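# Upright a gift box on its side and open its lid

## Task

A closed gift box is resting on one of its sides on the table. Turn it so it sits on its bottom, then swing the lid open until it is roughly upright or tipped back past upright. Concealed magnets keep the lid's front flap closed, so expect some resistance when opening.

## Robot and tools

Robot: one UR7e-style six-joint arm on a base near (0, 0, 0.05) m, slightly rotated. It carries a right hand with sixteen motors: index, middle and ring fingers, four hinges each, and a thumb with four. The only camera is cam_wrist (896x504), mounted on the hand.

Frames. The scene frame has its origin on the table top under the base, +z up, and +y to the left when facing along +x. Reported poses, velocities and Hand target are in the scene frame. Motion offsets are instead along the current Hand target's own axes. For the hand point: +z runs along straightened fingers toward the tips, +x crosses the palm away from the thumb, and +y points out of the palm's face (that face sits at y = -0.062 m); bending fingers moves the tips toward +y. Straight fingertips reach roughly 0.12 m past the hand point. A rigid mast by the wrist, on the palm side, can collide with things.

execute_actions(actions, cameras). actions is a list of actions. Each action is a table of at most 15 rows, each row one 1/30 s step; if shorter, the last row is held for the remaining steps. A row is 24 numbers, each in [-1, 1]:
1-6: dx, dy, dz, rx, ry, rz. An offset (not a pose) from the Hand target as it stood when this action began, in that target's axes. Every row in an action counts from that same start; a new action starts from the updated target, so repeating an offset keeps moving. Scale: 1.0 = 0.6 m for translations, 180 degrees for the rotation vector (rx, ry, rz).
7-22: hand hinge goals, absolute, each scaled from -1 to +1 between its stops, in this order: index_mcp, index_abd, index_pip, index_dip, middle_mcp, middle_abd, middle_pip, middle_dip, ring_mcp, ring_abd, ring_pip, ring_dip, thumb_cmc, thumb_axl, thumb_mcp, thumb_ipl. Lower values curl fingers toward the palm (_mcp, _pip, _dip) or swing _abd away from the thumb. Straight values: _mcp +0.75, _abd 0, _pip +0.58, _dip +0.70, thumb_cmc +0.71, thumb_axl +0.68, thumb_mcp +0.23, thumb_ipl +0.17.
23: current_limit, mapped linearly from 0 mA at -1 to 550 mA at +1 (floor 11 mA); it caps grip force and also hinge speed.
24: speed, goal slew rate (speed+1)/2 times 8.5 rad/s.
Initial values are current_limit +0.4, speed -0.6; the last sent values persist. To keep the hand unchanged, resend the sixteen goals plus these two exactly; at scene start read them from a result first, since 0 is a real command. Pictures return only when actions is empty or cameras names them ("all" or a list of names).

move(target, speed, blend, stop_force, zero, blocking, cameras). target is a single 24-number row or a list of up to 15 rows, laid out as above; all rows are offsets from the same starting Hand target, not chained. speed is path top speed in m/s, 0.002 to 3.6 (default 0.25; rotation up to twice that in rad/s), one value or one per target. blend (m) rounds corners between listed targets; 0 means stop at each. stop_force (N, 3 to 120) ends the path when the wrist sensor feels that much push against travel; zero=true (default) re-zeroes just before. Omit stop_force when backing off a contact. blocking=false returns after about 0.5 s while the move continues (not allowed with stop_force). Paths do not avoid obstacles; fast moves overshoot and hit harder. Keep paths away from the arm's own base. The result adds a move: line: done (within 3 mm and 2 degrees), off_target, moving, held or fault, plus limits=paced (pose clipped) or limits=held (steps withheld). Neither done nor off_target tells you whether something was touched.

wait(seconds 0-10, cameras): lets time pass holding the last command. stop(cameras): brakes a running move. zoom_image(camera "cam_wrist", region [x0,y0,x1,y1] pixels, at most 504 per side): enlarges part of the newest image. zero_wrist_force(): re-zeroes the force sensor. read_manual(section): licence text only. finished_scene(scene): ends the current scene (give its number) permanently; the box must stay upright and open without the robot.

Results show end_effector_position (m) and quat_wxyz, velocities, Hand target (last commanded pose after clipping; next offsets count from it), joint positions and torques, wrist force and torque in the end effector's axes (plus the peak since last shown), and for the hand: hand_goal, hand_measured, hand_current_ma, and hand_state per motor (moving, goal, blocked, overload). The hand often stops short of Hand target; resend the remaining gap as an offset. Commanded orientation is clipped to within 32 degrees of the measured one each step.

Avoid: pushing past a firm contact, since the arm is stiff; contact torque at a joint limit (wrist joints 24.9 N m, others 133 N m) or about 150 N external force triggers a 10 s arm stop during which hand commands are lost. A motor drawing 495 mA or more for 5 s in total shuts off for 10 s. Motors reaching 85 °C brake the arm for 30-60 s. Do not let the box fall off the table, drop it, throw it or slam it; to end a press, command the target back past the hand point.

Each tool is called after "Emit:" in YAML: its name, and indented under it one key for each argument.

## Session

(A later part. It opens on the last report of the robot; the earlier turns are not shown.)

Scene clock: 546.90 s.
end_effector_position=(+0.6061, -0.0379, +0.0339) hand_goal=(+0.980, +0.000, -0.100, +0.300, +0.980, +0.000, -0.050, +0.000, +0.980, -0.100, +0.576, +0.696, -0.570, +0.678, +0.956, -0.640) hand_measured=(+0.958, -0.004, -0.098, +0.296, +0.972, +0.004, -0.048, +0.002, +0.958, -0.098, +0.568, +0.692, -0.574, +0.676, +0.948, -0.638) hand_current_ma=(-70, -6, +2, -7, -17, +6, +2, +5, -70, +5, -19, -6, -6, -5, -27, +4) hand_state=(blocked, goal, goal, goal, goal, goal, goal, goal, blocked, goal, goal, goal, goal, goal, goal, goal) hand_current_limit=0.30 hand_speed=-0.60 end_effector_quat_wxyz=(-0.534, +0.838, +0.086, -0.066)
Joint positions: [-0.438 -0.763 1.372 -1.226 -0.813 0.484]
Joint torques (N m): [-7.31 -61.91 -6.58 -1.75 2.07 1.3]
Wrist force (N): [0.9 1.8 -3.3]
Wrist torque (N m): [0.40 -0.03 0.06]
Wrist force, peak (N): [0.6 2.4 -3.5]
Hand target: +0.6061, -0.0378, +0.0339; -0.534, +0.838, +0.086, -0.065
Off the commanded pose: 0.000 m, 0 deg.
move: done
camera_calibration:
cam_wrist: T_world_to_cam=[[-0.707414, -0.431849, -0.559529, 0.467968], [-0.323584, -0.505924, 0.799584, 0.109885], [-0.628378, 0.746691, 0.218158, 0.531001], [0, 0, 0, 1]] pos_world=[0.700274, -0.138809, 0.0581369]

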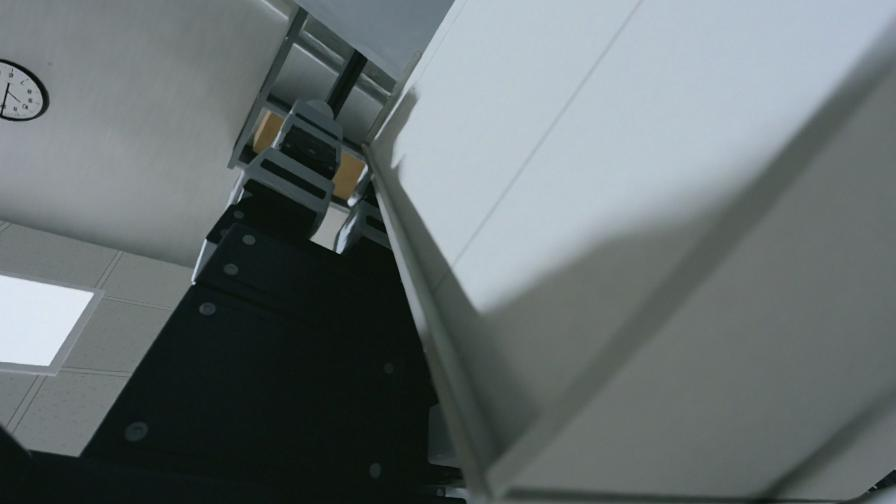

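Emit:
move:
  target: [0,0,0,0,0,0,0.93,0,-0.293,0.348,0.98,0,-0.05,0.0,0.98,-0.1,0.576,0.696,-0.571,0.678,0.87,-0.641,0,-0.7]

Emit:
move:
  target: [0,0,0,0,0,0,0.76,0,-0.293,0.348,0.90,0,-0.05,0.0,0.98,-0.1,0.576,0.696,-0.571,0.678,0.82,-0.641,-0.2,-0.8]

Emit:
move:
  target: [0,0,0,0,0,0,0.62,0,-0.293,0.348,0.90,0,-0.05,0.0,0.98,-0.1,0.576,0.696,-0.571,0.678,0.70,-0.641,-0.2,-0.85]
  cameras: ["cam_wrist"]

Scene clock: 548.20 s.
end_effector_position=(+0.6061, -0.0378, +0.0339) hand_goal=(+0.930, +0.000, -0.292, +0.348, +0.980, +0.000, -0.050, +0.000, +0.980, -0.100, +0.576, +0.696, -0.570, +0.678, +0.870, -0.640) hand_measured=(+0.922, -0.004, -0.290, +0.344, +0.972, +0.004, -0.048, +0.002, +0.958, -0.098, +0.568, +0.692, -0.574, +0.676, +0.874, -0.638) hand_current_ma=(-17, -6, +4, -6, -17, +6, +2, +5, -70, +5, -19, -6, -6, -5, +8, +4) hand_state=(goal, goal, goal, goal, goal, goal, goal, goal, blocked, goal, goal, goal, goal, goal, goal, goal) hand_current_limit=0.00 hand_speed=-0.70 end_effector_quat_wxyz=(-0.534, +0.838, +0.086, -0.065)
Joint positions: [-0.438 -0.763 1.373 -1.226 -0.813 0.484]
Joint torques (N m): [-5.62 -62.3 -7.39 -1.76 2.36 1.29]
Wrist force (N): [0.9 1.9 -3.9]
Wrist torque (N m): [0.43 -0.04 0.07]
Wrist force, peak (N): [0.9 1.8 -4.2]
Hand target: +0.6061, -0.0378, +0.0339; -0.534, +0.838, +0.086, -0.065
Off the commanded pose: 0.000 m, 0 deg.
move: done

Scene clock: 548.73 s.
end_effector_position=(+0.6061, -0.0378, +0.0339) hand_goal=(+0.760, +0.000, -0.292, +0.348, +0.900, +0.000, -0.050, +0.000, +0.980, -0.100, +0.576, +0.696, -0.570, +0.678, +0.820, -0.640) hand_measured=(+0.754, -0.004, -0.290, +0.344, +0.894, +0.004, -0.048, +0.002, +0.958, -0.098, +0.568, +0.692, -0.574, +0.676, +0.824, -0.638) hand_current_ma=(-13, -6, +4, -6, -15, +6, +2, +5, -70, +5, -19, -6, -6, -5, +11, +4) hand_state=(goal, goal, goal, goal, goal, goal, goal, goal, blocked, goal, goal, goal, goal, goal, goal, goal) hand_current_limit=-0.20 hand_speed=-0.80 end_effector_quat_wxyz=(-0.534, +0.838, +0.086, -0.065)
Joint positions: [-0.438 -0.763 1.373 -1.226 -0.813 0.484]
Joint torques (N m): [-4.63 -61.24 -6.5 -1.62 2.3 1.35]
Wrist force (N): [0.9 1.8 -3.9]
Wrist torque (N m): [0.41 -0.03 0.06]
Wrist force, peak (N): [1.0 1.6 -4.1]
Hand target: +0.6061, -0.0378, +0.0339; -0.534, +0.838, +0.086, -0.065
Off the commanded pose: 0.000 m, 0 deg.
move: done

Scene clock: 549.23 s.
end_effector_position=(+0.6061, -0.0378, +0.0340) hand_goal=(+0.620, +0.000, -0.292, +0.348, +0.900, +0.000, -0.050, +0.000, +0.980, -0.100, +0.576, +0.696, -0.570, +0.678, +0.700, -0.640) hand_measured=(+0.732, -0.004, -0.278, +0.350, +0.894, +0.004, -0.048, +0.002, +0.958, -0.098, +0.568, +0.692, -0.574, +0.676, +0.810, -0.634) hand_current_ma=(+220, -5, +33, +2, -15, +6, +2, +5, -70, +5, -19, -6, -6, -4, +220, +17) hand_state=(blocked, goal, goal, goal, goal, goal, goal, goal, blocked, goal, goal, goal, goal, goal, blocked, goal) hand_current_limit=-0.20 hand_speed=-0.85 end_effector_quat_wxyz=(-0.534, +0.838, +0.086, -0.065)
Joint positions: [-0.438 -0.763 1.373 -1.226 -0.813 0.484]
Joint torques (N m): [-3.24 -57.81 -6.74 -1.55 2.11 0.98]
Wrist force (N): [0.9 -1.3 -5.6]
Wrist torque (N m): [0.34 -0.06 0.13]
Wrist force, peak (N): [0.9 -1.8 -5.9]
Hand target: +0.6061, -0.0378, +0.0339; -0.534, +0.838, +0.086, -0.065
Off the commanded pose: 0.000 m, 0 deg.
move: done
camera_calibration:
cam_wrist: T_world_to_cam=[[-0.707505, -0.431693, -0.559534, 0.467983], [-0.323777, -0.505763, 0.799608, 0.110008], [-0.628177, 0.74689, 0.218058, 0.530831], [0, 0, 0, 1]] pos_world=[0.700174, -0.13881, 0.0581371]

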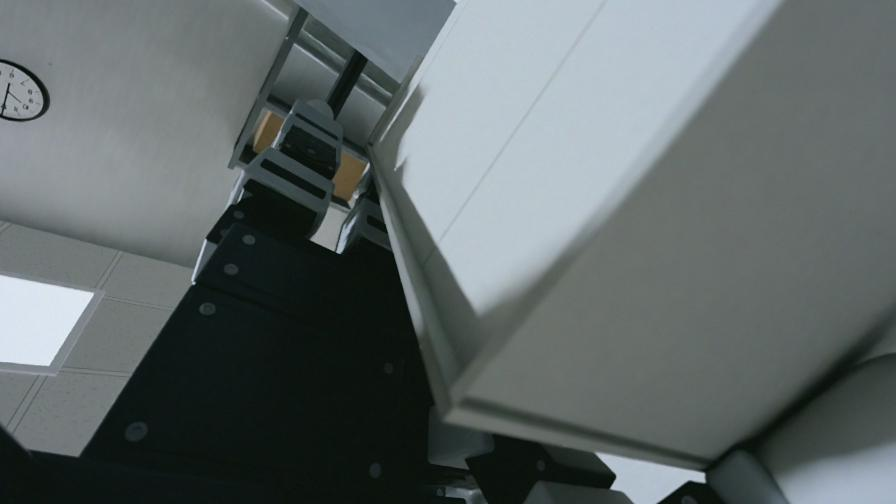

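Emit:
move:
  target: [0,0,0,0,0,0,0.40,0,-0.293,0.348,0.80,0,-0.071,0.0,0.98,-0.1,0.576,0.696,-0.571,0.678,0.45,-0.641,0.5,-0.85]

Emit:
move:
  target: [0,0,0,0,0,0,0.35,0,-0.293,0.348,0.68,0,-0.071,0.0,0.98,-0.1,0.576,0.696,-0.571,0.678,0.45,-0.641,0.5,-0.88]

Emit:
move:
  target: [0,0,0,0,0,0,0.3,0,-0.293,0.348,0.72,0,-0.2,-0.3,0.98,-0.1,0.576,0.696,-0.571,0.678,0.4,-0.641,0.7,-0.88]

Emit:
move:
  target: [0,0,0,0,0,0,0.3,0,-0.293,0.348,0.80,0,-0.3,-0.55,0.98,-0.1,0.576,0.696,-0.571,0.678,0.35,-0.641,0.75,-0.85]
  cameras: ["cam_wrist"]

Emit:
zoom_image:
  camera: "cam_wrist"
  region: [300, 0, 560, 504]

Scene clock: 550.33 s.
end_effector_position=(+0.6061, -0.0378, +0.0340) hand_goal=(+0.400, +0.000, -0.292, +0.348, +0.800, +0.000, -0.070, +0.000, +0.980, -0.100, +0.576, +0.696, -0.570, +0.678, +0.450, -0.640) hand_measured=(+0.724, -0.004, -0.270, +0.352, +0.794, +0.004, -0.068, +0.002, +0.958, -0.098, +0.568, +0.692, -0.574, +0.676, +0.804, -0.630) hand_current_ma=(+413, -5, +63, +7, -13, +6, +3, +5, -70, +5, -19, -6, -6, -4, +412, +36) hand_state=(blocked, goal, blocked, goal, goal, goal, goal, goal, blocked, goal, goal, goal, goal, goal, blocked, goal) hand_current_limit=0.50 hand_speed=-0.85 end_effector_quat_wxyz=(-0.534, +0.838, +0.086, -0.065)
Joint positions: [-0.438 -0.763 1.373 -1.226 -0.813 0.484]
Joint torques (N m): [-0.19 -49.6 -7.37 -1.57 1.25 0.22]
Wrist force (N): [0.7 -3.5 -7.2]
Wrist torque (N m): [0.27 -0.04 0.14]
Wrist force, peak (N): [0.8 -4.0 -7.4]
Hand target: +0.6061, -0.0378, +0.0339; -0.534, +0.838, +0.086, -0.065
Off the commanded pose: 0.000 m, 0 deg.
move: done

Scene clock: 550.83 s.
end_effector_position=(+0.6061, -0.0378, +0.0340) hand_goal=(+0.350, +0.000, -0.292, +0.348, +0.680, +0.000, -0.070, +0.000, +0.980, -0.100, +0.576, +0.696, -0.570, +0.678, +0.450, -0.640) hand_measured=(+0.722, -0.004, -0.270, +0.352, +0.706, +0.004, -0.066, +0.002, +0.958, -0.098, +0.568, +0.692, -0.574, +0.676, +0.804, -0.630) hand_current_ma=(+413, -5, +63, +7, +81, +6, +10, +5, -70, +5, -19, -6, -6, -4, +412, +36) hand_state=(blocked, goal, blocked, goal, blocked, goal, goal, goal, blocked, goal, goal, goal, goal, goal, blocked, goal) hand_current_limit=0.50 hand_speed=-0.88 end_effector_quat_wxyz=(-0.534, +0.838, +0.086, -0.065)
Joint positions: [-0.438 -0.763 1.373 -1.226 -0.813 0.484]
Joint torques (N m): [1.14 -46.54 -7.64 -1.63 1.02 -0.16]
Wrist force (N): [0.8 -5.2 -7.0]
Wrist torque (N m): [0.30 -0.07 0.11]
Wrist force, peak (N): [0.8 -5.2 -7.0]
Hand target: +0.6061, -0.0378, +0.0339; -0.534, +0.838, +0.086, -0.065
Off the commanded pose: 0.000 m, 0 deg.
move: done

Scene clock: 551.63 s.
end_effector_position=(+0.6061, -0.0378, +0.0339) hand_goal=(+0.300, +0.000, -0.292, +0.348, +0.720, +0.000, -0.200, -0.300, +0.980, -0.100, +0.576, +0.696, -0.570, +0.678, +0.400, -0.640) hand_measured=(+0.714, -0.004, -0.266, +0.352, +0.754, +0.002, -0.098, -0.130, +0.958, -0.098, +0.568, +0.692, -0.566, +0.676, +0.802, -0.620) hand_current_ma=(+467, -5, +74, +10, +114, +4, +398, +467, -70, +5, -19, -6, +9, -4, +468, +80) hand_state=(blocked, goal, blocked, goal, blocked, goal, blocked, blocked, blocked, goal, goal, goal, goal, goal, blocked, blocked) hand_current_limit=0.70 hand_speed=-0.88 end_effector_quat_wxyz=(-0.534, +0.838, +0.086, -0.065)
Joint positions: [-0.438 -0.763 1.373 -1.226 -0.813 0.484]
Joint torques (N m): [3.09 -45.72 -8.08 -1.42 0.52 -0.81]
Wrist force (N): [1.2 -0.4 -3.6]
Wrist torque (N m): [0.11 -0.14 0.22]
Wrist force, peak (N): [0.8 -5.4 -7.0]
Hand target: +0.6061, -0.0378, +0.0339; -0.534, +0.838, +0.086, -0.065
Off the commanded pose: 0.000 m, 0 deg.
move: done

Scene clock: 552.23 s.
end_effector_position=(+0.6061, -0.0378, +0.0339) hand_goal=(+0.300, +0.000, -0.292, +0.348, +0.800, +0.000, -0.300, -0.550, +0.980, -0.100, +0.576, +0.696, -0.570, +0.678, +0.350, -0.640) hand_measured=(+0.714, -0.004, -0.266, +0.352, +0.830, +0.002, -0.132, -0.288, +0.958, -0.098, +0.568, +0.692, -0.564, +0.676, +0.802, -0.620) hand_current_ma=(+481, -7, +76, +10, +98, +4, +481, +481, -70, +5, -19, -6, +12, -4, +481, +84) hand_state=(blocked, goal, blocked, goal, blocked, goal, blocked, blocked, blocked, goal, goal, goal, goal, goal, blocked, blocked) hand_current_limit=0.75 hand_speed=-0.85 end_effector_quat_wxyz=(-0.534, +0.838, +0.086, -0.065)
Joint positions: [-0.438 -0.763 1.373 -1.226 -0.813 0.484]
Joint torques (N m): [3.61 -45.6 -8.26 -1.56 0.28 -0.84]
Wrist force (N): [1.2 -0.4 -3.9]
Wrist torque (N m): [0.14 -0.16 0.22]
Wrist force, peak (N): [0.5 -2.0 -5.8]
Hand target: +0.6061, -0.0378, +0.0339; -0.534, +0.838, +0.086, -0.065
Off the commanded pose: 0.000 m, 0 deg.
move: done
camera_calibration:
cam_wrist: T_world_to_cam=[[-0.707562, -0.431688, -0.559465, 0.468019], [-0.323676, -0.505792, 0.79963, 0.109933], [-0.628164, 0.746873, 0.218153, 0.530814], [0, 0, 0, 1]] pos_world=[0.700174, -0.13881, 0.0581367]

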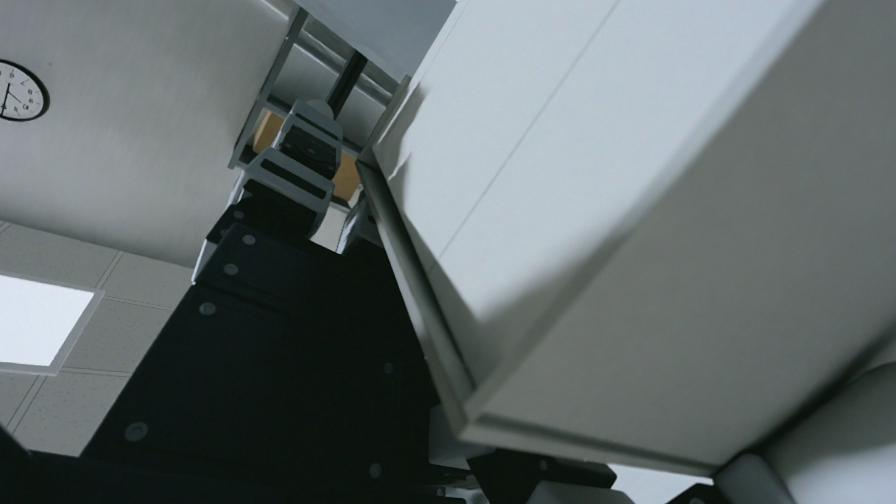

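Scaled by 1.000.

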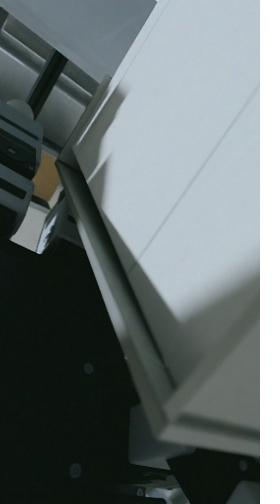

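Emit:
move:
  target: [0,0,0,0,0,0,0.3,0,-0.293,0.348,0.86,0,-0.35,-0.65,0.98,-0.1,0.576,0.696,-0.571,0.678,0.35,-0.641,0.7,-0.88]
  cameras: ["cam_wrist"]

Emit:
zoom_image:
  camera: "cam_wrist"
  region: [300, 0, 560, 504]

Scene clock: 553.00 s.
end_effector_position=(+0.6061, -0.0378, +0.0339) hand_goal=(+0.300, +0.000, -0.292, +0.348, +0.860, +0.000, -0.350, -0.650, +0.980, -0.100, +0.576, +0.696, -0.570, +0.678, +0.350, -0.640) hand_measured=(+0.714, -0.004, -0.266, +0.352, +0.850, +0.002, -0.134, -0.318, +0.958, -0.098, +0.568, +0.692, -0.564, +0.676, +0.802, -0.620) hand_current_ma=(+468, -7, +76, +10, -27, +4, +467, +467, -70, +5, -19, -6, +12, -4, +468, +84) hand_state=(blocked, goal, blocked, goal, goal, goal, blocked, blocked, blocked, goal, goal, goal, goal, goal, blocked, blocked) hand_current_limit=0.70 hand_speed=-0.88 end_effector_quat_wxyz=(-0.534, +0.838, +0.086, -0.065)
Joint positions: [-0.438 -0.763 1.373 -1.226 -0.813 0.484]
Joint torques (N m): [2.56 -46.84 -8.92 -1.53 -0.34 -1.1]
Wrist force (N): [1.1 -1.6 -5.2]
Wrist torque (N m): [0.10 -0.15 0.34]
Wrist force, peak (N): [1.0 -2.2 -6.2]
Hand target: +0.6061, -0.0378, +0.0339; -0.534, +0.838, +0.086, -0.065
Off the commanded pose: 0.000 m, 0 deg.
move: done
camera_calibration:
cam_wrist: T_world_to_cam=[[-0.707527, -0.431729, -0.559477, 0.46799], [-0.323726, -0.505733, 0.799647, 0.109975], [-0.628177, 0.74689, 0.218058, 0.530832], [0, 0, 0, 1]] pos_world=[0.700174, -0.13881, 0.0581369]

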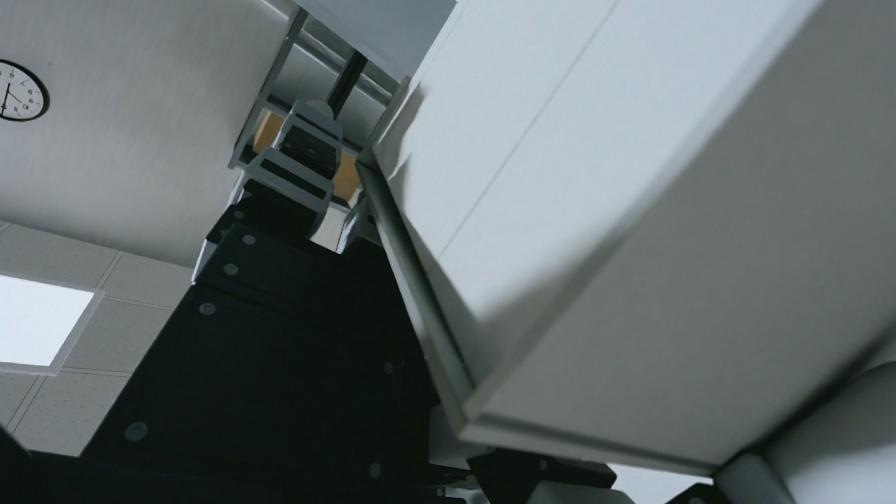

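Scaled by 1.000.

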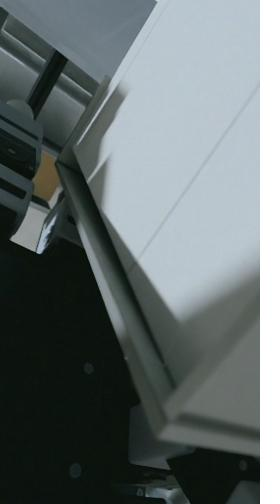

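Emit:
move:
  target: [0,0,0,0,0,0,0.97,0,-0.293,0.348,0.87,0,-0.36,-0.66,0.98,-0.1,0.576,0.696,-0.571,0.678,0.955,-0.641,0.55,-0.5]
  cameras: ["cam_wrist"]

Emit:
zoom_image:
  camera: "cam_wrist"
  region: [300, 0, 560, 504]

Scene clock: 554.00 s.
end_effector_position=(+0.6061, -0.0378, +0.0339) hand_goal=(+0.970, +0.000, -0.292, +0.348, +0.870, +0.000, -0.360, -0.660, +0.980, -0.100, +0.576, +0.696, -0.570, +0.678, +0.956, -0.640) hand_measured=(+0.950, -0.004, -0.290, +0.352, +0.888, +0.002, -0.240, -0.502, +0.958, -0.098, +0.568, +0.692, -0.560, +0.674, +0.964, -0.626) hand_current_ma=(-61, -6, +4, +7, +52, +3, +426, +426, -70, +5, -19, -6, +23, -9, +25, +53) hand_state=(blocked, goal, goal, goal, goal, goal, blocked, blocked, blocked, goal, goal, goal, goal, goal, goal, goal) hand_current_limit=0.55 hand_speed=-0.50 end_effector_quat_wxyz=(-0.534, +0.838, +0.086, -0.065)
Joint positions: [-0.438 -0.763 1.373 -1.226 -0.813 0.484]
Joint torques (N m): [3.36 -51.09 -10.05 -1.12 -0.48 -1.28]
Wrist force (N): [0.9 3.4 -2.6]
Wrist torque (N m): [0.49 0.00 0.00]
Wrist force, peak (N): [1.1 -2.1 -5.9]
Hand target: +0.6061, -0.0378, +0.0339; -0.534, +0.838, +0.086, -0.065
Off the commanded pose: 0.000 m, 0 deg.
move: done
camera_calibration:
cam_wrist: T_world_to_cam=[[-0.707549, -0.431666, -0.559499, 0.468015], [-0.323706, -0.50581, 0.799606, 0.109953], [-0.628163, 0.746874, 0.218153, 0.530814], [0, 0, 0, 1]] pos_world=[0.700174, -0.13881, 0.0581368]

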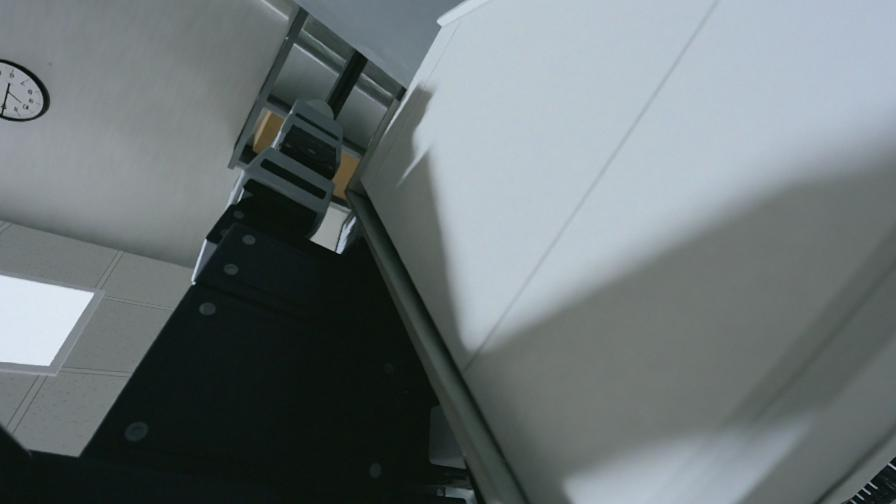

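Scaled by 1.000.

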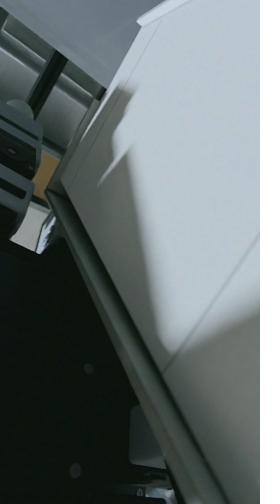

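Emit:
move:
  target: [0,0,0,0,0,0,0.97,0,-0.293,0.348,0.80,0,-0.15,-0.35,0.98,-0.1,0.576,0.696,-0.571,0.678,0.955,-0.641,0.2,-0.9]

Emit:
move:
  target: [0,0,0,0,0,0,0.97,0,-0.293,0.348,0.76,0,-0.08,-0.1,0.98,-0.1,0.576,0.696,-0.571,0.678,0.955,-0.641,0.2,-0.9]

Emit:
move:
  target: [0,0,0,0,0,0,0.97,0,-0.293,0.348,0.90,0,-0.05,-0.0,0.98,-0.1,0.576,0.696,-0.571,0.678,0.955,-0.641,0.2,-0.8]
  cameras: ["cam_wrist"]

Scene clock: 564.43 s.
end_effector_position=(+0.6061, -0.0378, +0.0339) hand_goal=(+0.970, +0.000, -0.292, +0.348, +0.800, +0.000, -0.150, -0.350, +0.980, -0.100, +0.576, +0.696, -0.570, +0.678, +0.956, -0.640) hand_measured=(+0.950, -0.004, -0.290, +0.352, +0.794, +0.002, -0.148, -0.352, +0.958, -0.098, +0.568, +0.692, -0.566, +0.676, +0.956, -0.636) hand_current_ma=(-61, -6, +3, +7, -12, +3, +4, -4, -70, +5, -19, -6, +8, -6, +0, +11) hand_state=(blocked, goal, goal, goal, goal, goal, goal, goal, blocked, goal, goal, goal, goal, goal, goal, goal) hand_current_limit=0.20 hand_speed=-0.90 end_effector_quat_wxyz=(-0.534, +0.838, +0.086, -0.065)
Joint positions: [-0.438 -0.763 1.373 -1.226 -0.813 0.484]
Joint torques (N m): [3.04 -60.69 -13.2 -1.17 0.29 -1.02]
Wrist force (N): [0.7 2.1 -3.6]
Wrist torque (N m): [0.45 -0.02 0.06]
Wrist force, peak (N): [0.8 4.1 -2.6]
Hand target: +0.6061, -0.0378, +0.0339; -0.534, +0.838, +0.086, -0.065
Off the commanded pose: 0.000 m, 0 deg.
move: done

Scene clock: 565.40 s.
end_effector_position=(+0.6061, -0.0378, +0.0339) hand_goal=(+0.970, +0.000, -0.292, +0.348, +0.760, +0.000, -0.080, -0.100, +0.980, -0.100, +0.576, +0.696, -0.570, +0.678, +0.956, -0.640) hand_measured=(+0.950, -0.004, -0.290, +0.352, +0.754, +0.002, -0.084, -0.102, +0.958, -0.098, +0.568, +0.692, -0.566, +0.676, +0.956, -0.636) hand_current_ma=(-61, -6, +3, +7, -12, +3, -9, -4, -70, +5, -19, -6, +8, -6, +0, +11) hand_state=(blocked, goal, goal, goal, goal, goal, goal, goal, blocked, goal, goal, goal, goal, goal, goal, goal) hand_current_limit=0.20 hand_speed=-0.90 end_effector_quat_wxyz=(-0.534, +0.838, +0.086, -0.065)
Joint positions: [-0.438 -0.763 1.373 -1.226 -0.813 0.484]
Joint torques (N m): [2.07 -60.83 -13.74 -0.98 0.53 -1.31]
Wrist force (N): [0.8 2.2 -3.7]
Wrist torque (N m): [0.47 -0.02 0.07]
Wrist force, peak (N): [0.7 2.1 -3.8]
Hand target: +0.6061, -0.0378, +0.0339; -0.534, +0.838, +0.086, -0.065
Off the commanded pose: 0.000 m, 0 deg.
move: done

Scene clock: 565.90 s.
end_effector_position=(+0.6061, -0.0378, +0.0339) hand_goal=(+0.970, +0.000, -0.292, +0.348, +0.900, +0.000, -0.050, +0.000, +0.980, -0.100, +0.576, +0.696, -0.570, +0.678, +0.956, -0.640) hand_measured=(+0.950, -0.004, -0.290, +0.352, +0.880, +0.002, -0.054, -0.002, +0.958, -0.098, +0.568, +0.692, -0.566, +0.676, +0.956, -0.636) hand_current_ma=(-61, -6, +3, +7, -58, +3, -10, -4, -70, +5, -19, -6, +8, -6, +0, +11) hand_state=(blocked, goal, goal, goal, goal, goal, goal, goal, blocked, goal, goal, goal, goal, goal, goal, goal) hand_current_limit=0.20 hand_speed=-0.80 end_effector_quat_wxyz=(-0.534, +0.838, +0.086, -0.065)
Joint positions: [-0.438 -0.763 1.373 -1.226 -0.813 0.484]
Joint torques (N m): [3.02 -61.36 -15.01 -1.03 0.61 -1.17]
Wrist force (N): [0.6 2.1 -3.8]
Wrist torque (N m): [0.46 0.01 0.05]
Wrist force, peak (N): [0.8 2.3 -3.7]
Hand target: +0.6061, -0.0378, +0.0339; -0.534, +0.838, +0.086, -0.065
Off the commanded pose: 0.000 m, 0 deg.
move: done
camera_calibration:
cam_wrist: T_world_to_cam=[[-0.707527, -0.431729, -0.559477, 0.46799], [-0.323726, -0.505733, 0.799647, 0.109975], [-0.628177, 0.74689, 0.218058, 0.530832], [0, 0, 0, 1]] pos_world=[0.700174, -0.13881, 0.0581369]

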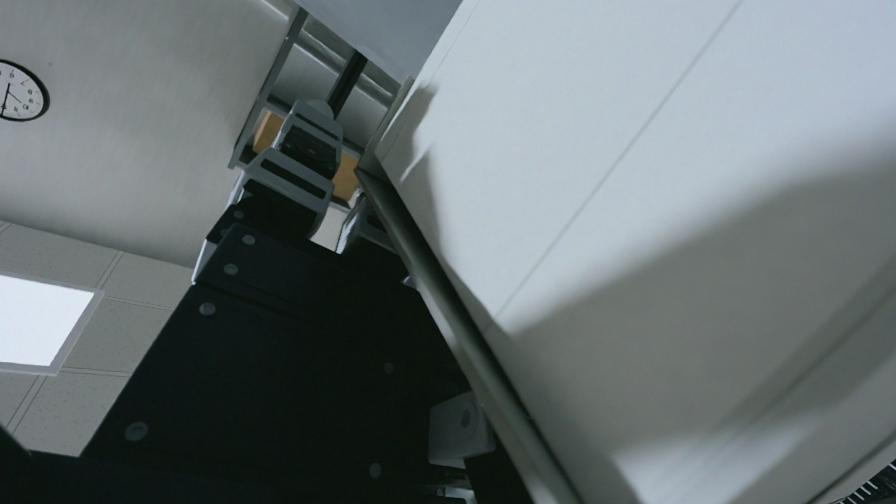

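Emit:
move:
  target:
    - [0,-0.1601,-0.0747,0,0,0,0.97,0,-0.293,0.348,0.90,0,-0.05,0.0,0.98,-0.1,0.576,0.696,-0.571,0.678,0.955,-0.641,0.3,-0.6]
    - [-0.0412,-0.3262,0.045,-0.3609,0.0104,0.0163,0.686,0,-0.081,0.116,0.686,0,-0.081,0.116,0.686,0,-0.081,0.116,0.6,0.678,0.225,0.168,0.3,-0.6]
  speed: [0.06,0.15]
  cameras: ["cam_wrist"]

Scene clock: 578.60 s.
end_effector_position=(+0.5619, +0.0618, +0.2006) hand_goal=(+0.686, +0.000, -0.080, +0.116, +0.686, +0.000, -0.080, +0.116, +0.686, +0.000, -0.080, +0.116, +0.600, +0.678, +0.226, +0.168) hand_measured=(+0.690, -0.004, -0.082, +0.120, +0.690, +0.002, -0.074, +0.114, +0.690, -0.004, -0.074, +0.120, +0.598, +0.676, +0.224, +0.164) hand_current_ma=(+10, -6, -2, +8, +9, +3, +12, -4, +6, -5, +15, +6, -4, -4, -5, -11) hand_state=(goal, goal, goal, goal, goal, goal, goal, goal, goal, goal, goal, goal, goal, goal, goal, goal) hand_current_limit=0.30 hand_speed=-0.60 end_effector_quat_wxyz=(+0.000, +0.997, +0.079, -0.009)
Joint positions: [0.074 -1.237 1.737 -2.043 -1.573 1.442]
Joint torques (N m): [5.34 -31.77 -9.99 -3.69 -1.56 1.25]
Wrist force (N): [1.2 1.0 -1.1]
Wrist torque (N m): [0.31 -0.04 0.06]
Wrist force, peak (N): [1.1 2.4 -3.8]
Hand target: +0.5619, +0.0618, +0.2006; +0.000, +0.997, +0.079, -0.009
Off the commanded pose: 0.000 m, 0 deg.
move: done
camera_calibration:
cam_wrist: T_world_to_cam=[[-0.663725, -0.747792, 0.0166287, 0.452346], [-0.505498, 0.464834, 0.726912, 0.0694845], [-0.551309, 0.474064, -0.686529, 0.547533], [0, 0, 0, 1]] pos_world=[0.637217, 0.0463959, 0.317866]

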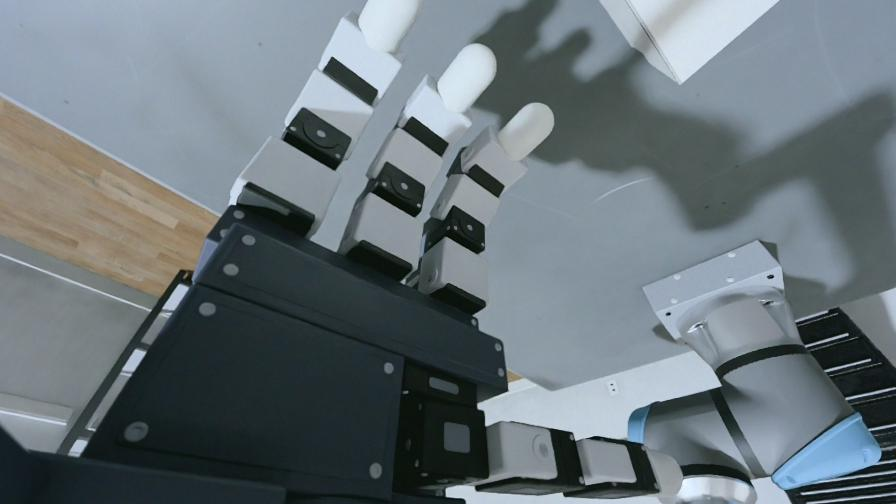

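Emit:
zoom_image:
  camera: "cam_wrist"
  region: [560, 0, 820, 150]

Scaled by 1.938.

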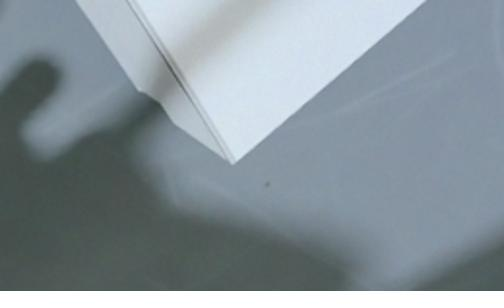

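Emit:
move:
  target: [-0.0302,0.0077,0.196,0,0,-0.0167,0.686,0,-0.081,0.116,0.686,0,-0.081,0.116,0.686,0,-0.081,0.116,0.6,0.678,0.225,0.168,0.3,-0.6]
  speed: 0.1
  stop_force: 6
  cameras: ["cam_wrist"]

Emit:
zoom_image:
  camera: "cam_wrist"
  region: [480, 0, 860, 200]

Scene clock: 582.07 s.
end_effector_position=(+0.5428, +0.0544, +0.0861) hand_goal=(+0.686, +0.000, -0.080, +0.116, +0.686, +0.000, -0.080, +0.116, +0.686, +0.000, -0.080, +0.116, +0.600, +0.678, +0.226, +0.168) hand_measured=(+0.690, -0.004, -0.080, +0.120, +0.690, +0.002, -0.074, +0.114, +0.696, -0.004, -0.088, +0.120, +0.598, +0.676, +0.224, +0.164) hand_current_ma=(+10, -6, -1, +8, +9, +3, +12, -4, +25, -6, -21, +6, -4, -4, -6, -11) hand_state=(goal, goal, goal, goal, goal, goal, goal, goal, goal, goal, goal, goal, goal, goal, goal, goal) hand_current_limit=0.30 hand_speed=-0.60 end_effector_quat_wxyz=(-0.001, +0.994, +0.105, -0.009)
Joint positions: [0.063 -1.119 1.925 -2.348 -1.573 1.379]
Joint torques (N m): [3.58 -44.89 -21.63 -0.57 -1.71 1.37]
Wrist force (N): [1.0 0.0 -5.4]
Wrist torque (N m): [0.62 0.20 0.06]
Wrist force, peak (N): [-0.1 -4.6 -19.2]
Hand target: +0.5428, +0.0544, +0.0861; -0.001, +0.994, +0.105, -0.009 (not the last commanded pose)
Off the commanded pose: 0.003 m, 0 deg.
move: contact
camera_calibration:
cam_wrist: T_world_to_cam=[[-0.624607, -0.780766, 0.0164408, 0.416674], [-0.528007, 0.437726, 0.727739, 0.160138], [-0.57539, 0.44587, -0.685657, 0.476407], [0, 0, 0, 1]] pos_world=[0.618932, 0.0428122, 0.203263]

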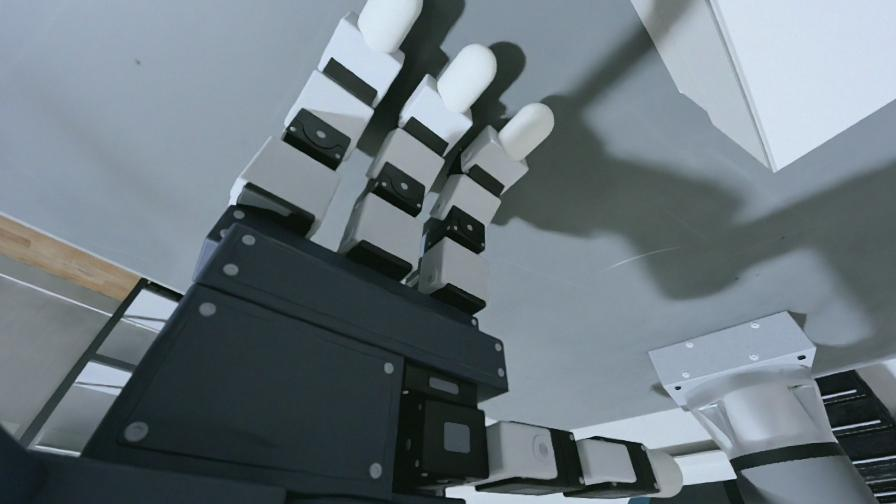

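Scaled by 1.326.

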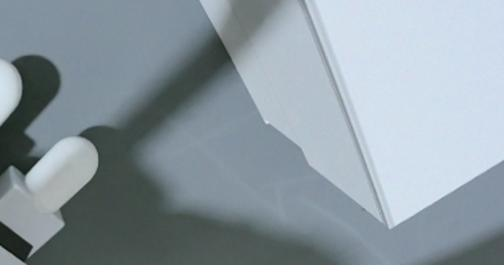

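Emit:
move:
  target:
    - [0,0,-0.0133,0,0,0,0.686,0,-0.008,0.261,0.686,0,-0.008,0.261,0.686,0,-0.008,0.261,0.6,0.678,0.225,0.168,0.3,-0.6]
    - [0,0.07,-0.0133,0,0,0,0.686,0,-0.008,0.261,0.686,0,-0.008,0.261,0.686,0,-0.008,0.261,0.6,0.678,0.225,0.168,0.3,-0.6]
  speed: 0.06
  cameras: ["cam_wrist"]

Emit:
zoom_image:
  camera: "cam_wrist"
  region: [300, 0, 800, 260]

Scene clock: 586.10 s.
end_effector_position=(+0.5517, +0.0135, +0.0939) hand_goal=(+0.686, +0.000, -0.008, +0.262, +0.686, +0.000, -0.008, +0.262, +0.686, +0.000, -0.008, +0.262, +0.600, +0.678, +0.226, +0.168) hand_measured=(+0.690, -0.004, -0.010, +0.260, +0.684, +0.002, -0.010, +0.260, +0.684, -0.002, -0.010, +0.260, +0.598, +0.676, +0.224, +0.164) hand_current_ma=(+10, -6, -2, -5, -2, +3, -2, -4, -2, -4, -2, -4, -4, -4, -6, -11) hand_state=(goal, goal, goal, goal, goal, goal, goal, goal, goal, goal, goal, goal, goal, goal, goal, goal) hand_current_limit=0.30 hand_speed=-0.60 end_effector_quat_wxyz=(-0.001, +0.994, +0.105, -0.009)
Joint positions: [-0.01 -1.133 1.92 -2.329 -1.575 1.306]
Joint torques (N m): [-8.4 -32.3 -23.27 -0.89 -1.56 -1.26]
Wrist force (N): [0.9 1.4 -1.2]
Wrist torque (N m): [0.33 0.00 0.15]
Wrist force, peak (N): [0.5 0.6 -9.8]
Hand target: +0.5517, +0.0134, +0.0939; -0.001, +0.994, +0.105, -0.009
Off the commanded pose: 0.000 m, 0 deg.
move: done
camera_calibration:
cam_wrist: T_world_to_cam=[[-0.624612, -0.780764, 0.0163519, 0.390131], [-0.528118, 0.437735, 0.727654, 0.177099], [-0.575283, 0.445866, -0.68575, 0.505008], [0, 0, 0, 1]] pos_world=[0.627732, 0.00191221, 0.211063]

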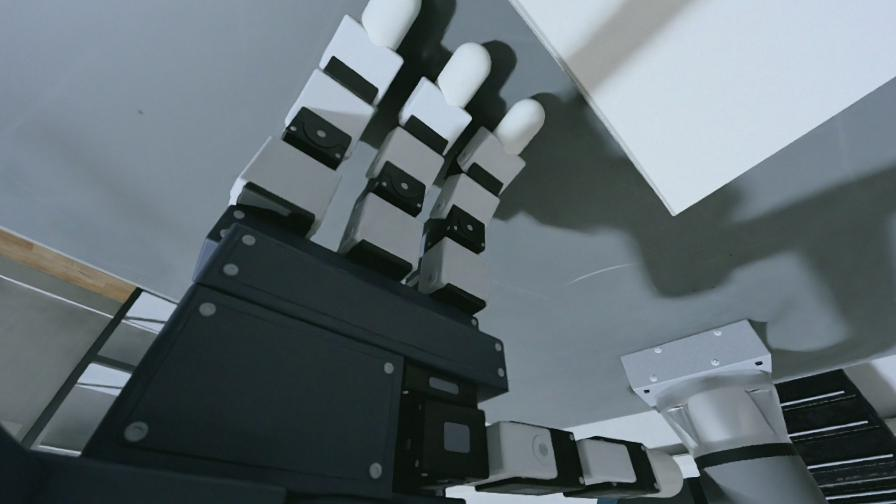

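Scaled by 1.008.

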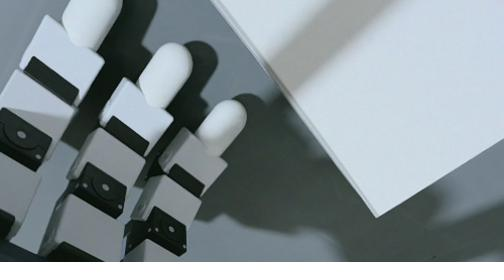

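Emit:
move:
  target: [0,0.0317,0,0,0,0,0.686,0,-0.008,0.261,0.686,0,-0.008,0.261,0.686,0,-0.008,0.261,0.6,0.678,0.225,0.168,0.3,-0.6]
  speed: 0.03
  cameras: ["cam_wrist"]

Emit:
zoom_image:
  camera: "cam_wrist"
  region: [300, 0, 800, 260]

Scene clock: 587.67 s.
end_effector_position=(+0.5556, -0.0051, +0.0939) hand_goal=(+0.686, +0.000, -0.008, +0.262, +0.686, +0.000, -0.008, +0.262, +0.686, +0.000, -0.008, +0.262, +0.600, +0.678, +0.226, +0.168) hand_measured=(+0.690, -0.004, -0.010, +0.260, +0.684, +0.002, -0.010, +0.260, +0.684, -0.002, -0.010, +0.260, +0.598, +0.676, +0.224, +0.164) hand_current_ma=(+10, -6, -2, -5, -2, +3, -2, -4, -2, -4, -2, -4, -4, -4, -6, -11) hand_state=(goal, goal, goal, goal, goal, goal, goal, goal, goal, goal, goal, goal, goal, goal, goal, goal) hand_current_limit=0.30 hand_speed=-0.60 end_effector_quat_wxyz=(-0.001, +0.994, +0.105, -0.009)
Joint positions: [-0.043 -1.131 1.918 -2.328 -1.576 1.273]
Joint torques (N m): [-6.84 -33.37 -23.47 -0.75 -1.57 -1.56]
Wrist force (N): [1.4 1.0 -1.4]
Wrist torque (N m): [0.32 -0.07 0.17]
Wrist force, peak (N): [1.1 1.3 -1.6]
Hand target: +0.5556, -0.0053, +0.0939; -0.001, +0.994, +0.105, -0.009
Off the commanded pose: 0.000 m, 0 deg.
move: done
camera_calibration:
cam_wrist: T_world_to_cam=[[-0.624607, -0.780766, 0.0164408, 0.378085], [-0.528007, 0.437726, 0.727739, 0.187265], [-0.57539, 0.44587, -0.685657, 0.51565], [0, 0, 0, 1]] pos_world=[0.631732, -0.0166878, 0.211063]

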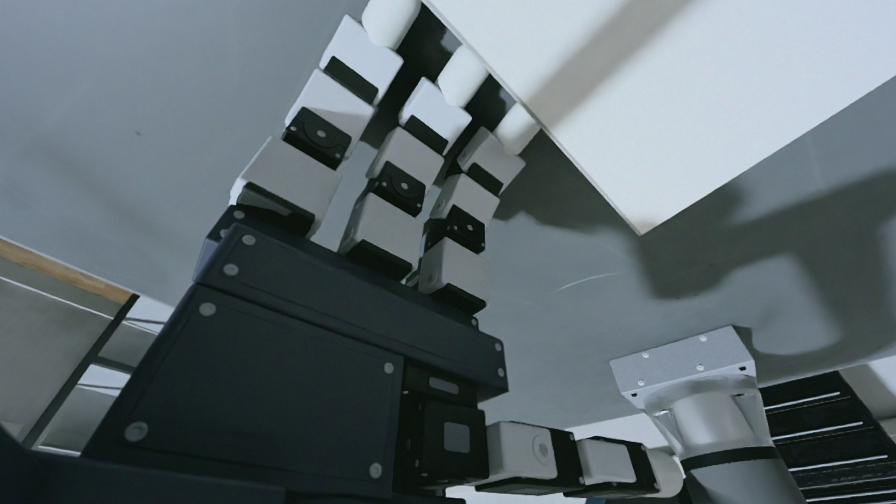

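Scaled by 1.008.

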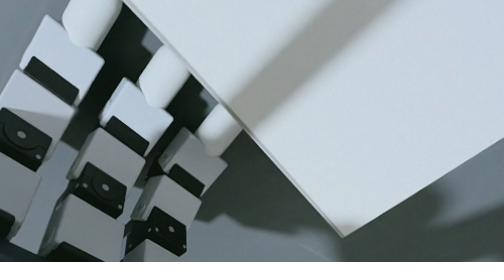

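Emit:
move:
  target:
    - [0,-0.005,-0.0567,0,0,0,0.686,0,-0.008,0.261,0.686,0,-0.008,0.261,0.686,0,-0.008,0.261,0.6,0.678,0.225,0.168,0.3,-0.6]
    - [0,-0.0042,-0.125,0,0,0,0.686,0,-0.008,0.261,0.686,0,-0.008,0.261,0.686,0,-0.008,0.261,0.6,0.678,0.225,0.168,0.3,-0.6]
  speed: 0.05
  blend: [0.01,0]
  cameras: ["cam_wrist"]

Scene clock: 590.17 s.
end_effector_position=(+0.5565, -0.0027, +0.1688) hand_goal=(+0.686, +0.000, -0.008, +0.262, +0.686, +0.000, -0.008, +0.262, +0.686, +0.000, -0.008, +0.262, +0.600, +0.678, +0.226, +0.168) hand_measured=(+0.690, -0.004, -0.010, +0.260, +0.684, +0.002, -0.010, +0.260, +0.684, -0.002, -0.010, +0.260, +0.598, +0.676, +0.224, +0.164) hand_current_ma=(+10, -6, -2, -5, -2, +3, -2, -4, -2, -4, -2, -4, -4, -4, -6, -11) hand_state=(goal, goal, goal, goal, goal, goal, goal, goal, goal, goal, goal, goal, goal, goal, goal, goal) hand_current_limit=0.30 hand_speed=-0.60 end_effector_quat_wxyz=(-0.001, +0.994, +0.105, -0.009)
Joint positions: [-0.038 -1.246 1.843 -2.14 -1.576 1.278]
Joint torques (N m): [-7.29 -45 -26.72 -0.84 1.39 -1.01]
Wrist force (N): [1.3 0.9 -1.5]
Wrist torque (N m): [0.28 -0.05 0.06]
Wrist force, peak (N): [1.4 0.8 -1.9]
Hand target: +0.5565, -0.0027, +0.1689; -0.001, +0.994, +0.105, -0.009
Off the commanded pose: 0.000 m, 0 deg.
move: done
camera_calibration:
cam_wrist: T_world_to_cam=[[-0.624607, -0.780766, 0.0164408, 0.379213], [-0.528007, 0.437726, 0.727739, 0.132299], [-0.57539, 0.44587, -0.685657, 0.566429], [0, 0, 0, 1]] pos_world=[0.632632, -0.0143878, 0.285863]

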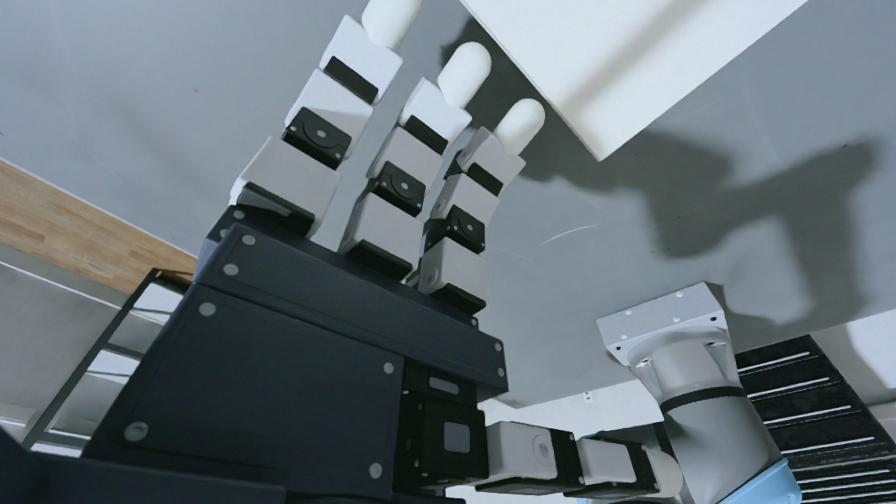

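Emit:
move:
  target:
    - [0,-0.0417,0,0,0,0,0.686,0,-0.008,0.261,0.686,0,-0.008,0.261,0.686,0,-0.008,0.261,0.6,0.678,0.225,0.168,0.3,-0.6]
    - [0,-0.0417,0.125,0,0,0,0.686,0,-0.008,0.261,0.686,0,-0.008,0.261,0.686,0,-0.008,0.261,0.6,0.678,0.225,0.168,0.3,-0.6]
    - [0,0.0183,0.125,0,0,0,0.686,0,-0.008,0.261,0.686,0,-0.008,0.261,0.686,0,-0.008,0.261,0.6,0.678,0.225,0.168,0.3,-0.6]
  speed: [0.08,0.08,0.03]
  cameras: ["cam_wrist"]

Emit:
zoom_image:
  camera: "cam_wrist"
  region: [340, 0, 700, 260]

Scene clock: 594.60 s.
end_effector_position=(+0.5574, -0.0133, +0.0938) hand_goal=(+0.686, +0.000, -0.008, +0.262, +0.686, +0.000, -0.008, +0.262, +0.686, +0.000, -0.008, +0.262, +0.600, +0.678, +0.226, +0.168) hand_measured=(+0.690, -0.002, -0.010, +0.260, +0.686, +0.002, -0.010, +0.260, +0.684, -0.002, -0.010, +0.260, +0.598, +0.676, +0.224, +0.164) hand_current_ma=(+10, -4, -2, -5, -2, +3, -2, -4, -2, -4, -2, -4, -4, -4, -6, -11) hand_state=(goal, goal, goal, goal, goal, goal, goal, goal, goal, goal, goal, goal, goal, goal, goal, goal) hand_current_limit=0.30 hand_speed=-0.60 end_effector_quat_wxyz=(-0.001, +0.994, +0.105, -0.009)
Joint positions: [-0.058 -1.13 1.916 -2.328 -1.577 1.258]
Joint torques (N m): [-7.17 -31.47 -24.17 -0.88 -1.74 -1.37]
Wrist force (N): [1.2 0.6 -1.7]
Wrist torque (N m): [0.36 -0.07 0.17]
Wrist force, peak (N): [1.2 1.2 -1.8]
Hand target: +0.5574, -0.0135, +0.0938; -0.001, +0.994, +0.105, -0.009
Off the commanded pose: 0.000 m, 0 deg.
move: done
camera_calibration:
cam_wrist: T_world_to_cam=[[-0.624607, -0.780766, 0.0164408, 0.372668], [-0.528007, 0.437726, 0.727739, 0.191869], [-0.57539, 0.44587, -0.685657, 0.52026], [0, 0, 0, 1]] pos_world=[0.633432, -0.0249878, 0.210963]

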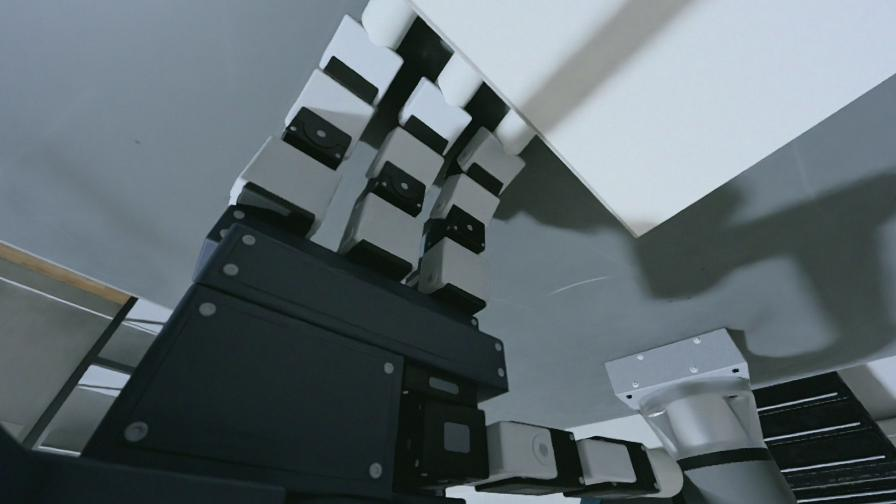

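Scaled by 1.400.

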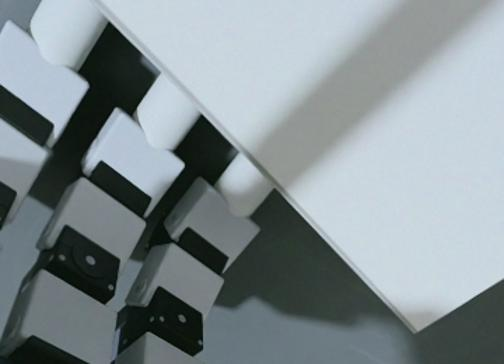

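Emit:
move:
  target:
    - [0,0.005,-0.0333,0,0,0,0.686,0,-0.008,0.261,0.686,0,-0.008,0.261,0.686,0,-0.008,0.261,0.6,0.678,0.225,0.168,0.3,-0.6]
    - [0,0.005,-0.0583,0,0,0,0.686,0,-0.008,0.261,0.686,0,-0.008,0.261,0.686,0,-0.008,0.261,0.6,0.678,0.225,0.168,0.3,-0.6]
  speed: 0.03
  cameras: ["cam_wrist"]

Emit:
zoom_image:
  camera: "cam_wrist"
  region: [340, 0, 700, 260]

Scene clock: 597.43 s.
end_effector_position=(+0.5587, -0.0164, +0.1287) hand_goal=(+0.686, +0.000, -0.008, +0.262, +0.686, +0.000, -0.008, +0.262, +0.686, +0.000, -0.008, +0.262, +0.600, +0.678, +0.226, +0.168) hand_measured=(+0.694, -0.002, -0.002, +0.264, +0.686, +0.002, -0.008, +0.260, +0.684, -0.002, -0.010, +0.260, +0.598, +0.676, +0.224, +0.164) hand_current_ma=(+20, -4, +13, +2, -1, +3, -1, -4, -2, -4, -2, -4, -4, -4, -6, -11) hand_state=(goal, goal, goal, goal, goal, goal, goal, goal, goal, goal, goal, goal, goal, goal, goal, goal) hand_current_limit=0.30 hand_speed=-0.60 end_effector_quat_wxyz=(-0.001, +0.994, +0.105, -0.009)
Joint positions: [-0.063 -1.186 1.884 -2.24 -1.577 1.253]
Joint torques (N m): [3.72 -47.79 -25.94 -0.84 -1.28 0.88]
Wrist force (N): [1.5 0.7 -1.4]
Wrist torque (N m): [0.35 -0.06 0.17]
Wrist force, peak (N): [1.4 0.9 -1.9]
Hand target: +0.5587, -0.0164, +0.1288; -0.001, +0.994, +0.105, -0.009
Off the commanded pose: 0.000 m, 0 deg.
move: done
camera_calibration:
cam_wrist: T_world_to_cam=[[-0.624607, -0.780766, 0.0164408, 0.370486], [-0.528007, 0.437726, 0.727739, 0.168514], [-0.57539, 0.44587, -0.685657, 0.54632], [0, 0, 0, 1]] pos_world=[0.634732, -0.0280878, 0.245863]

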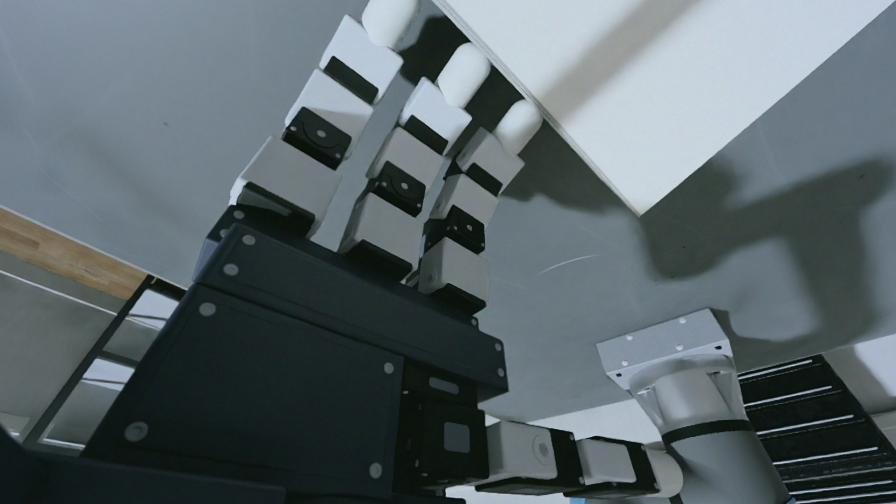

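Scaled by 1.400.

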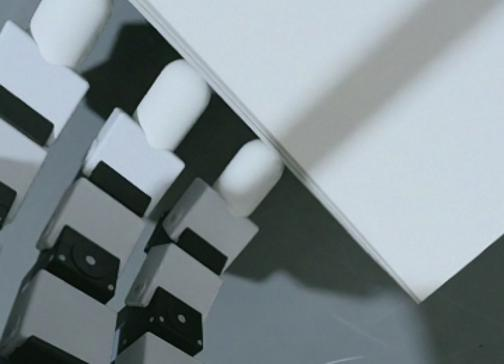

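Emit:
zoom_image:
  camera: "cam_wrist"
  region: [420, 20, 580, 160]

Scaled by 3.150.

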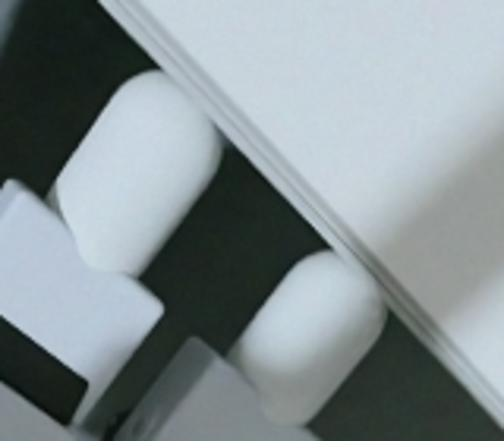

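Emit:
move:
  target: [0.0,-0.1,0,0,0,0,0.686,0,-0.008,0.261,0.686,0,-0.008,0.261,0.686,0,-0.008,0.261,0.6,0.678,0.225,0.168,0.3,-0.6]
  speed: 0.08
  cameras: ["cam_wrist"]

Emit:
zoom_image:
  camera: "cam_wrist"
  region: [480, 0, 820, 220]

Scene clock: 599.90 s.
end_effector_position=(+0.5462, +0.0421, +0.1290) hand_goal=(+0.686, +0.000, -0.008, +0.262, +0.686, +0.000, -0.008, +0.262, +0.686, +0.000, -0.008, +0.262, +0.600, +0.678, +0.226, +0.168) hand_measured=(+0.692, -0.002, -0.002, +0.264, +0.686, +0.002, -0.008, +0.260, +0.686, -0.002, -0.010, +0.260, +0.598, +0.676, +0.224, +0.164) hand_current_ma=(+12, -4, +13, +2, -1, +3, -1, -4, -2, -4, -2, -4, -4, -4, -6, -11) hand_state=(goal, goal, goal, goal, goal, goal, goal, goal, goal, goal, goal, goal, goal, goal, goal, goal) hand_current_limit=0.30 hand_speed=-0.60 end_effector_quat_wxyz=(-0.001, +0.994, +0.105, -0.009)
Joint positions: [0.041 -1.191 1.89 -2.241 -1.574 1.357]
Joint torques (N m): [6.4 -31.6 -24.63 -0.62 1.36 1.27]
Wrist force (N): [1.7 0.9 -1.4]
Wrist torque (N m): [0.29 -0.10 0.07]
Wrist force, peak (N): [1.6 1.4 -1.9]
Hand target: +0.5462, +0.0423, +0.1290; -0.001, +0.994, +0.105, -0.009
Off the commanded pose: 0.000 m, 0 deg.
move: done
camera_calibration:
cam_wrist: T_world_to_cam=[[-0.624607, -0.780766, 0.0164408, 0.408411], [-0.528007, 0.437726, 0.727739, 0.136141], [-0.57539, 0.44587, -0.685657, 0.513307], [0, 0, 0, 1]] pos_world=[0.622332, 0.0304122, 0.246163]

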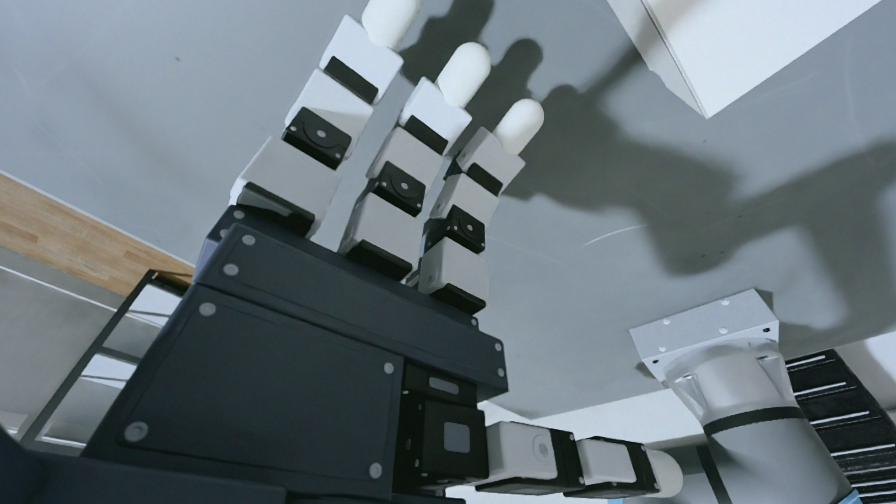

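Scaled by 1.482.

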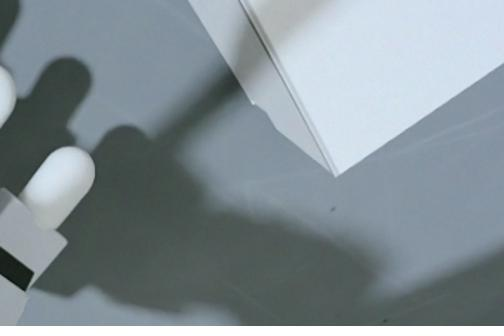

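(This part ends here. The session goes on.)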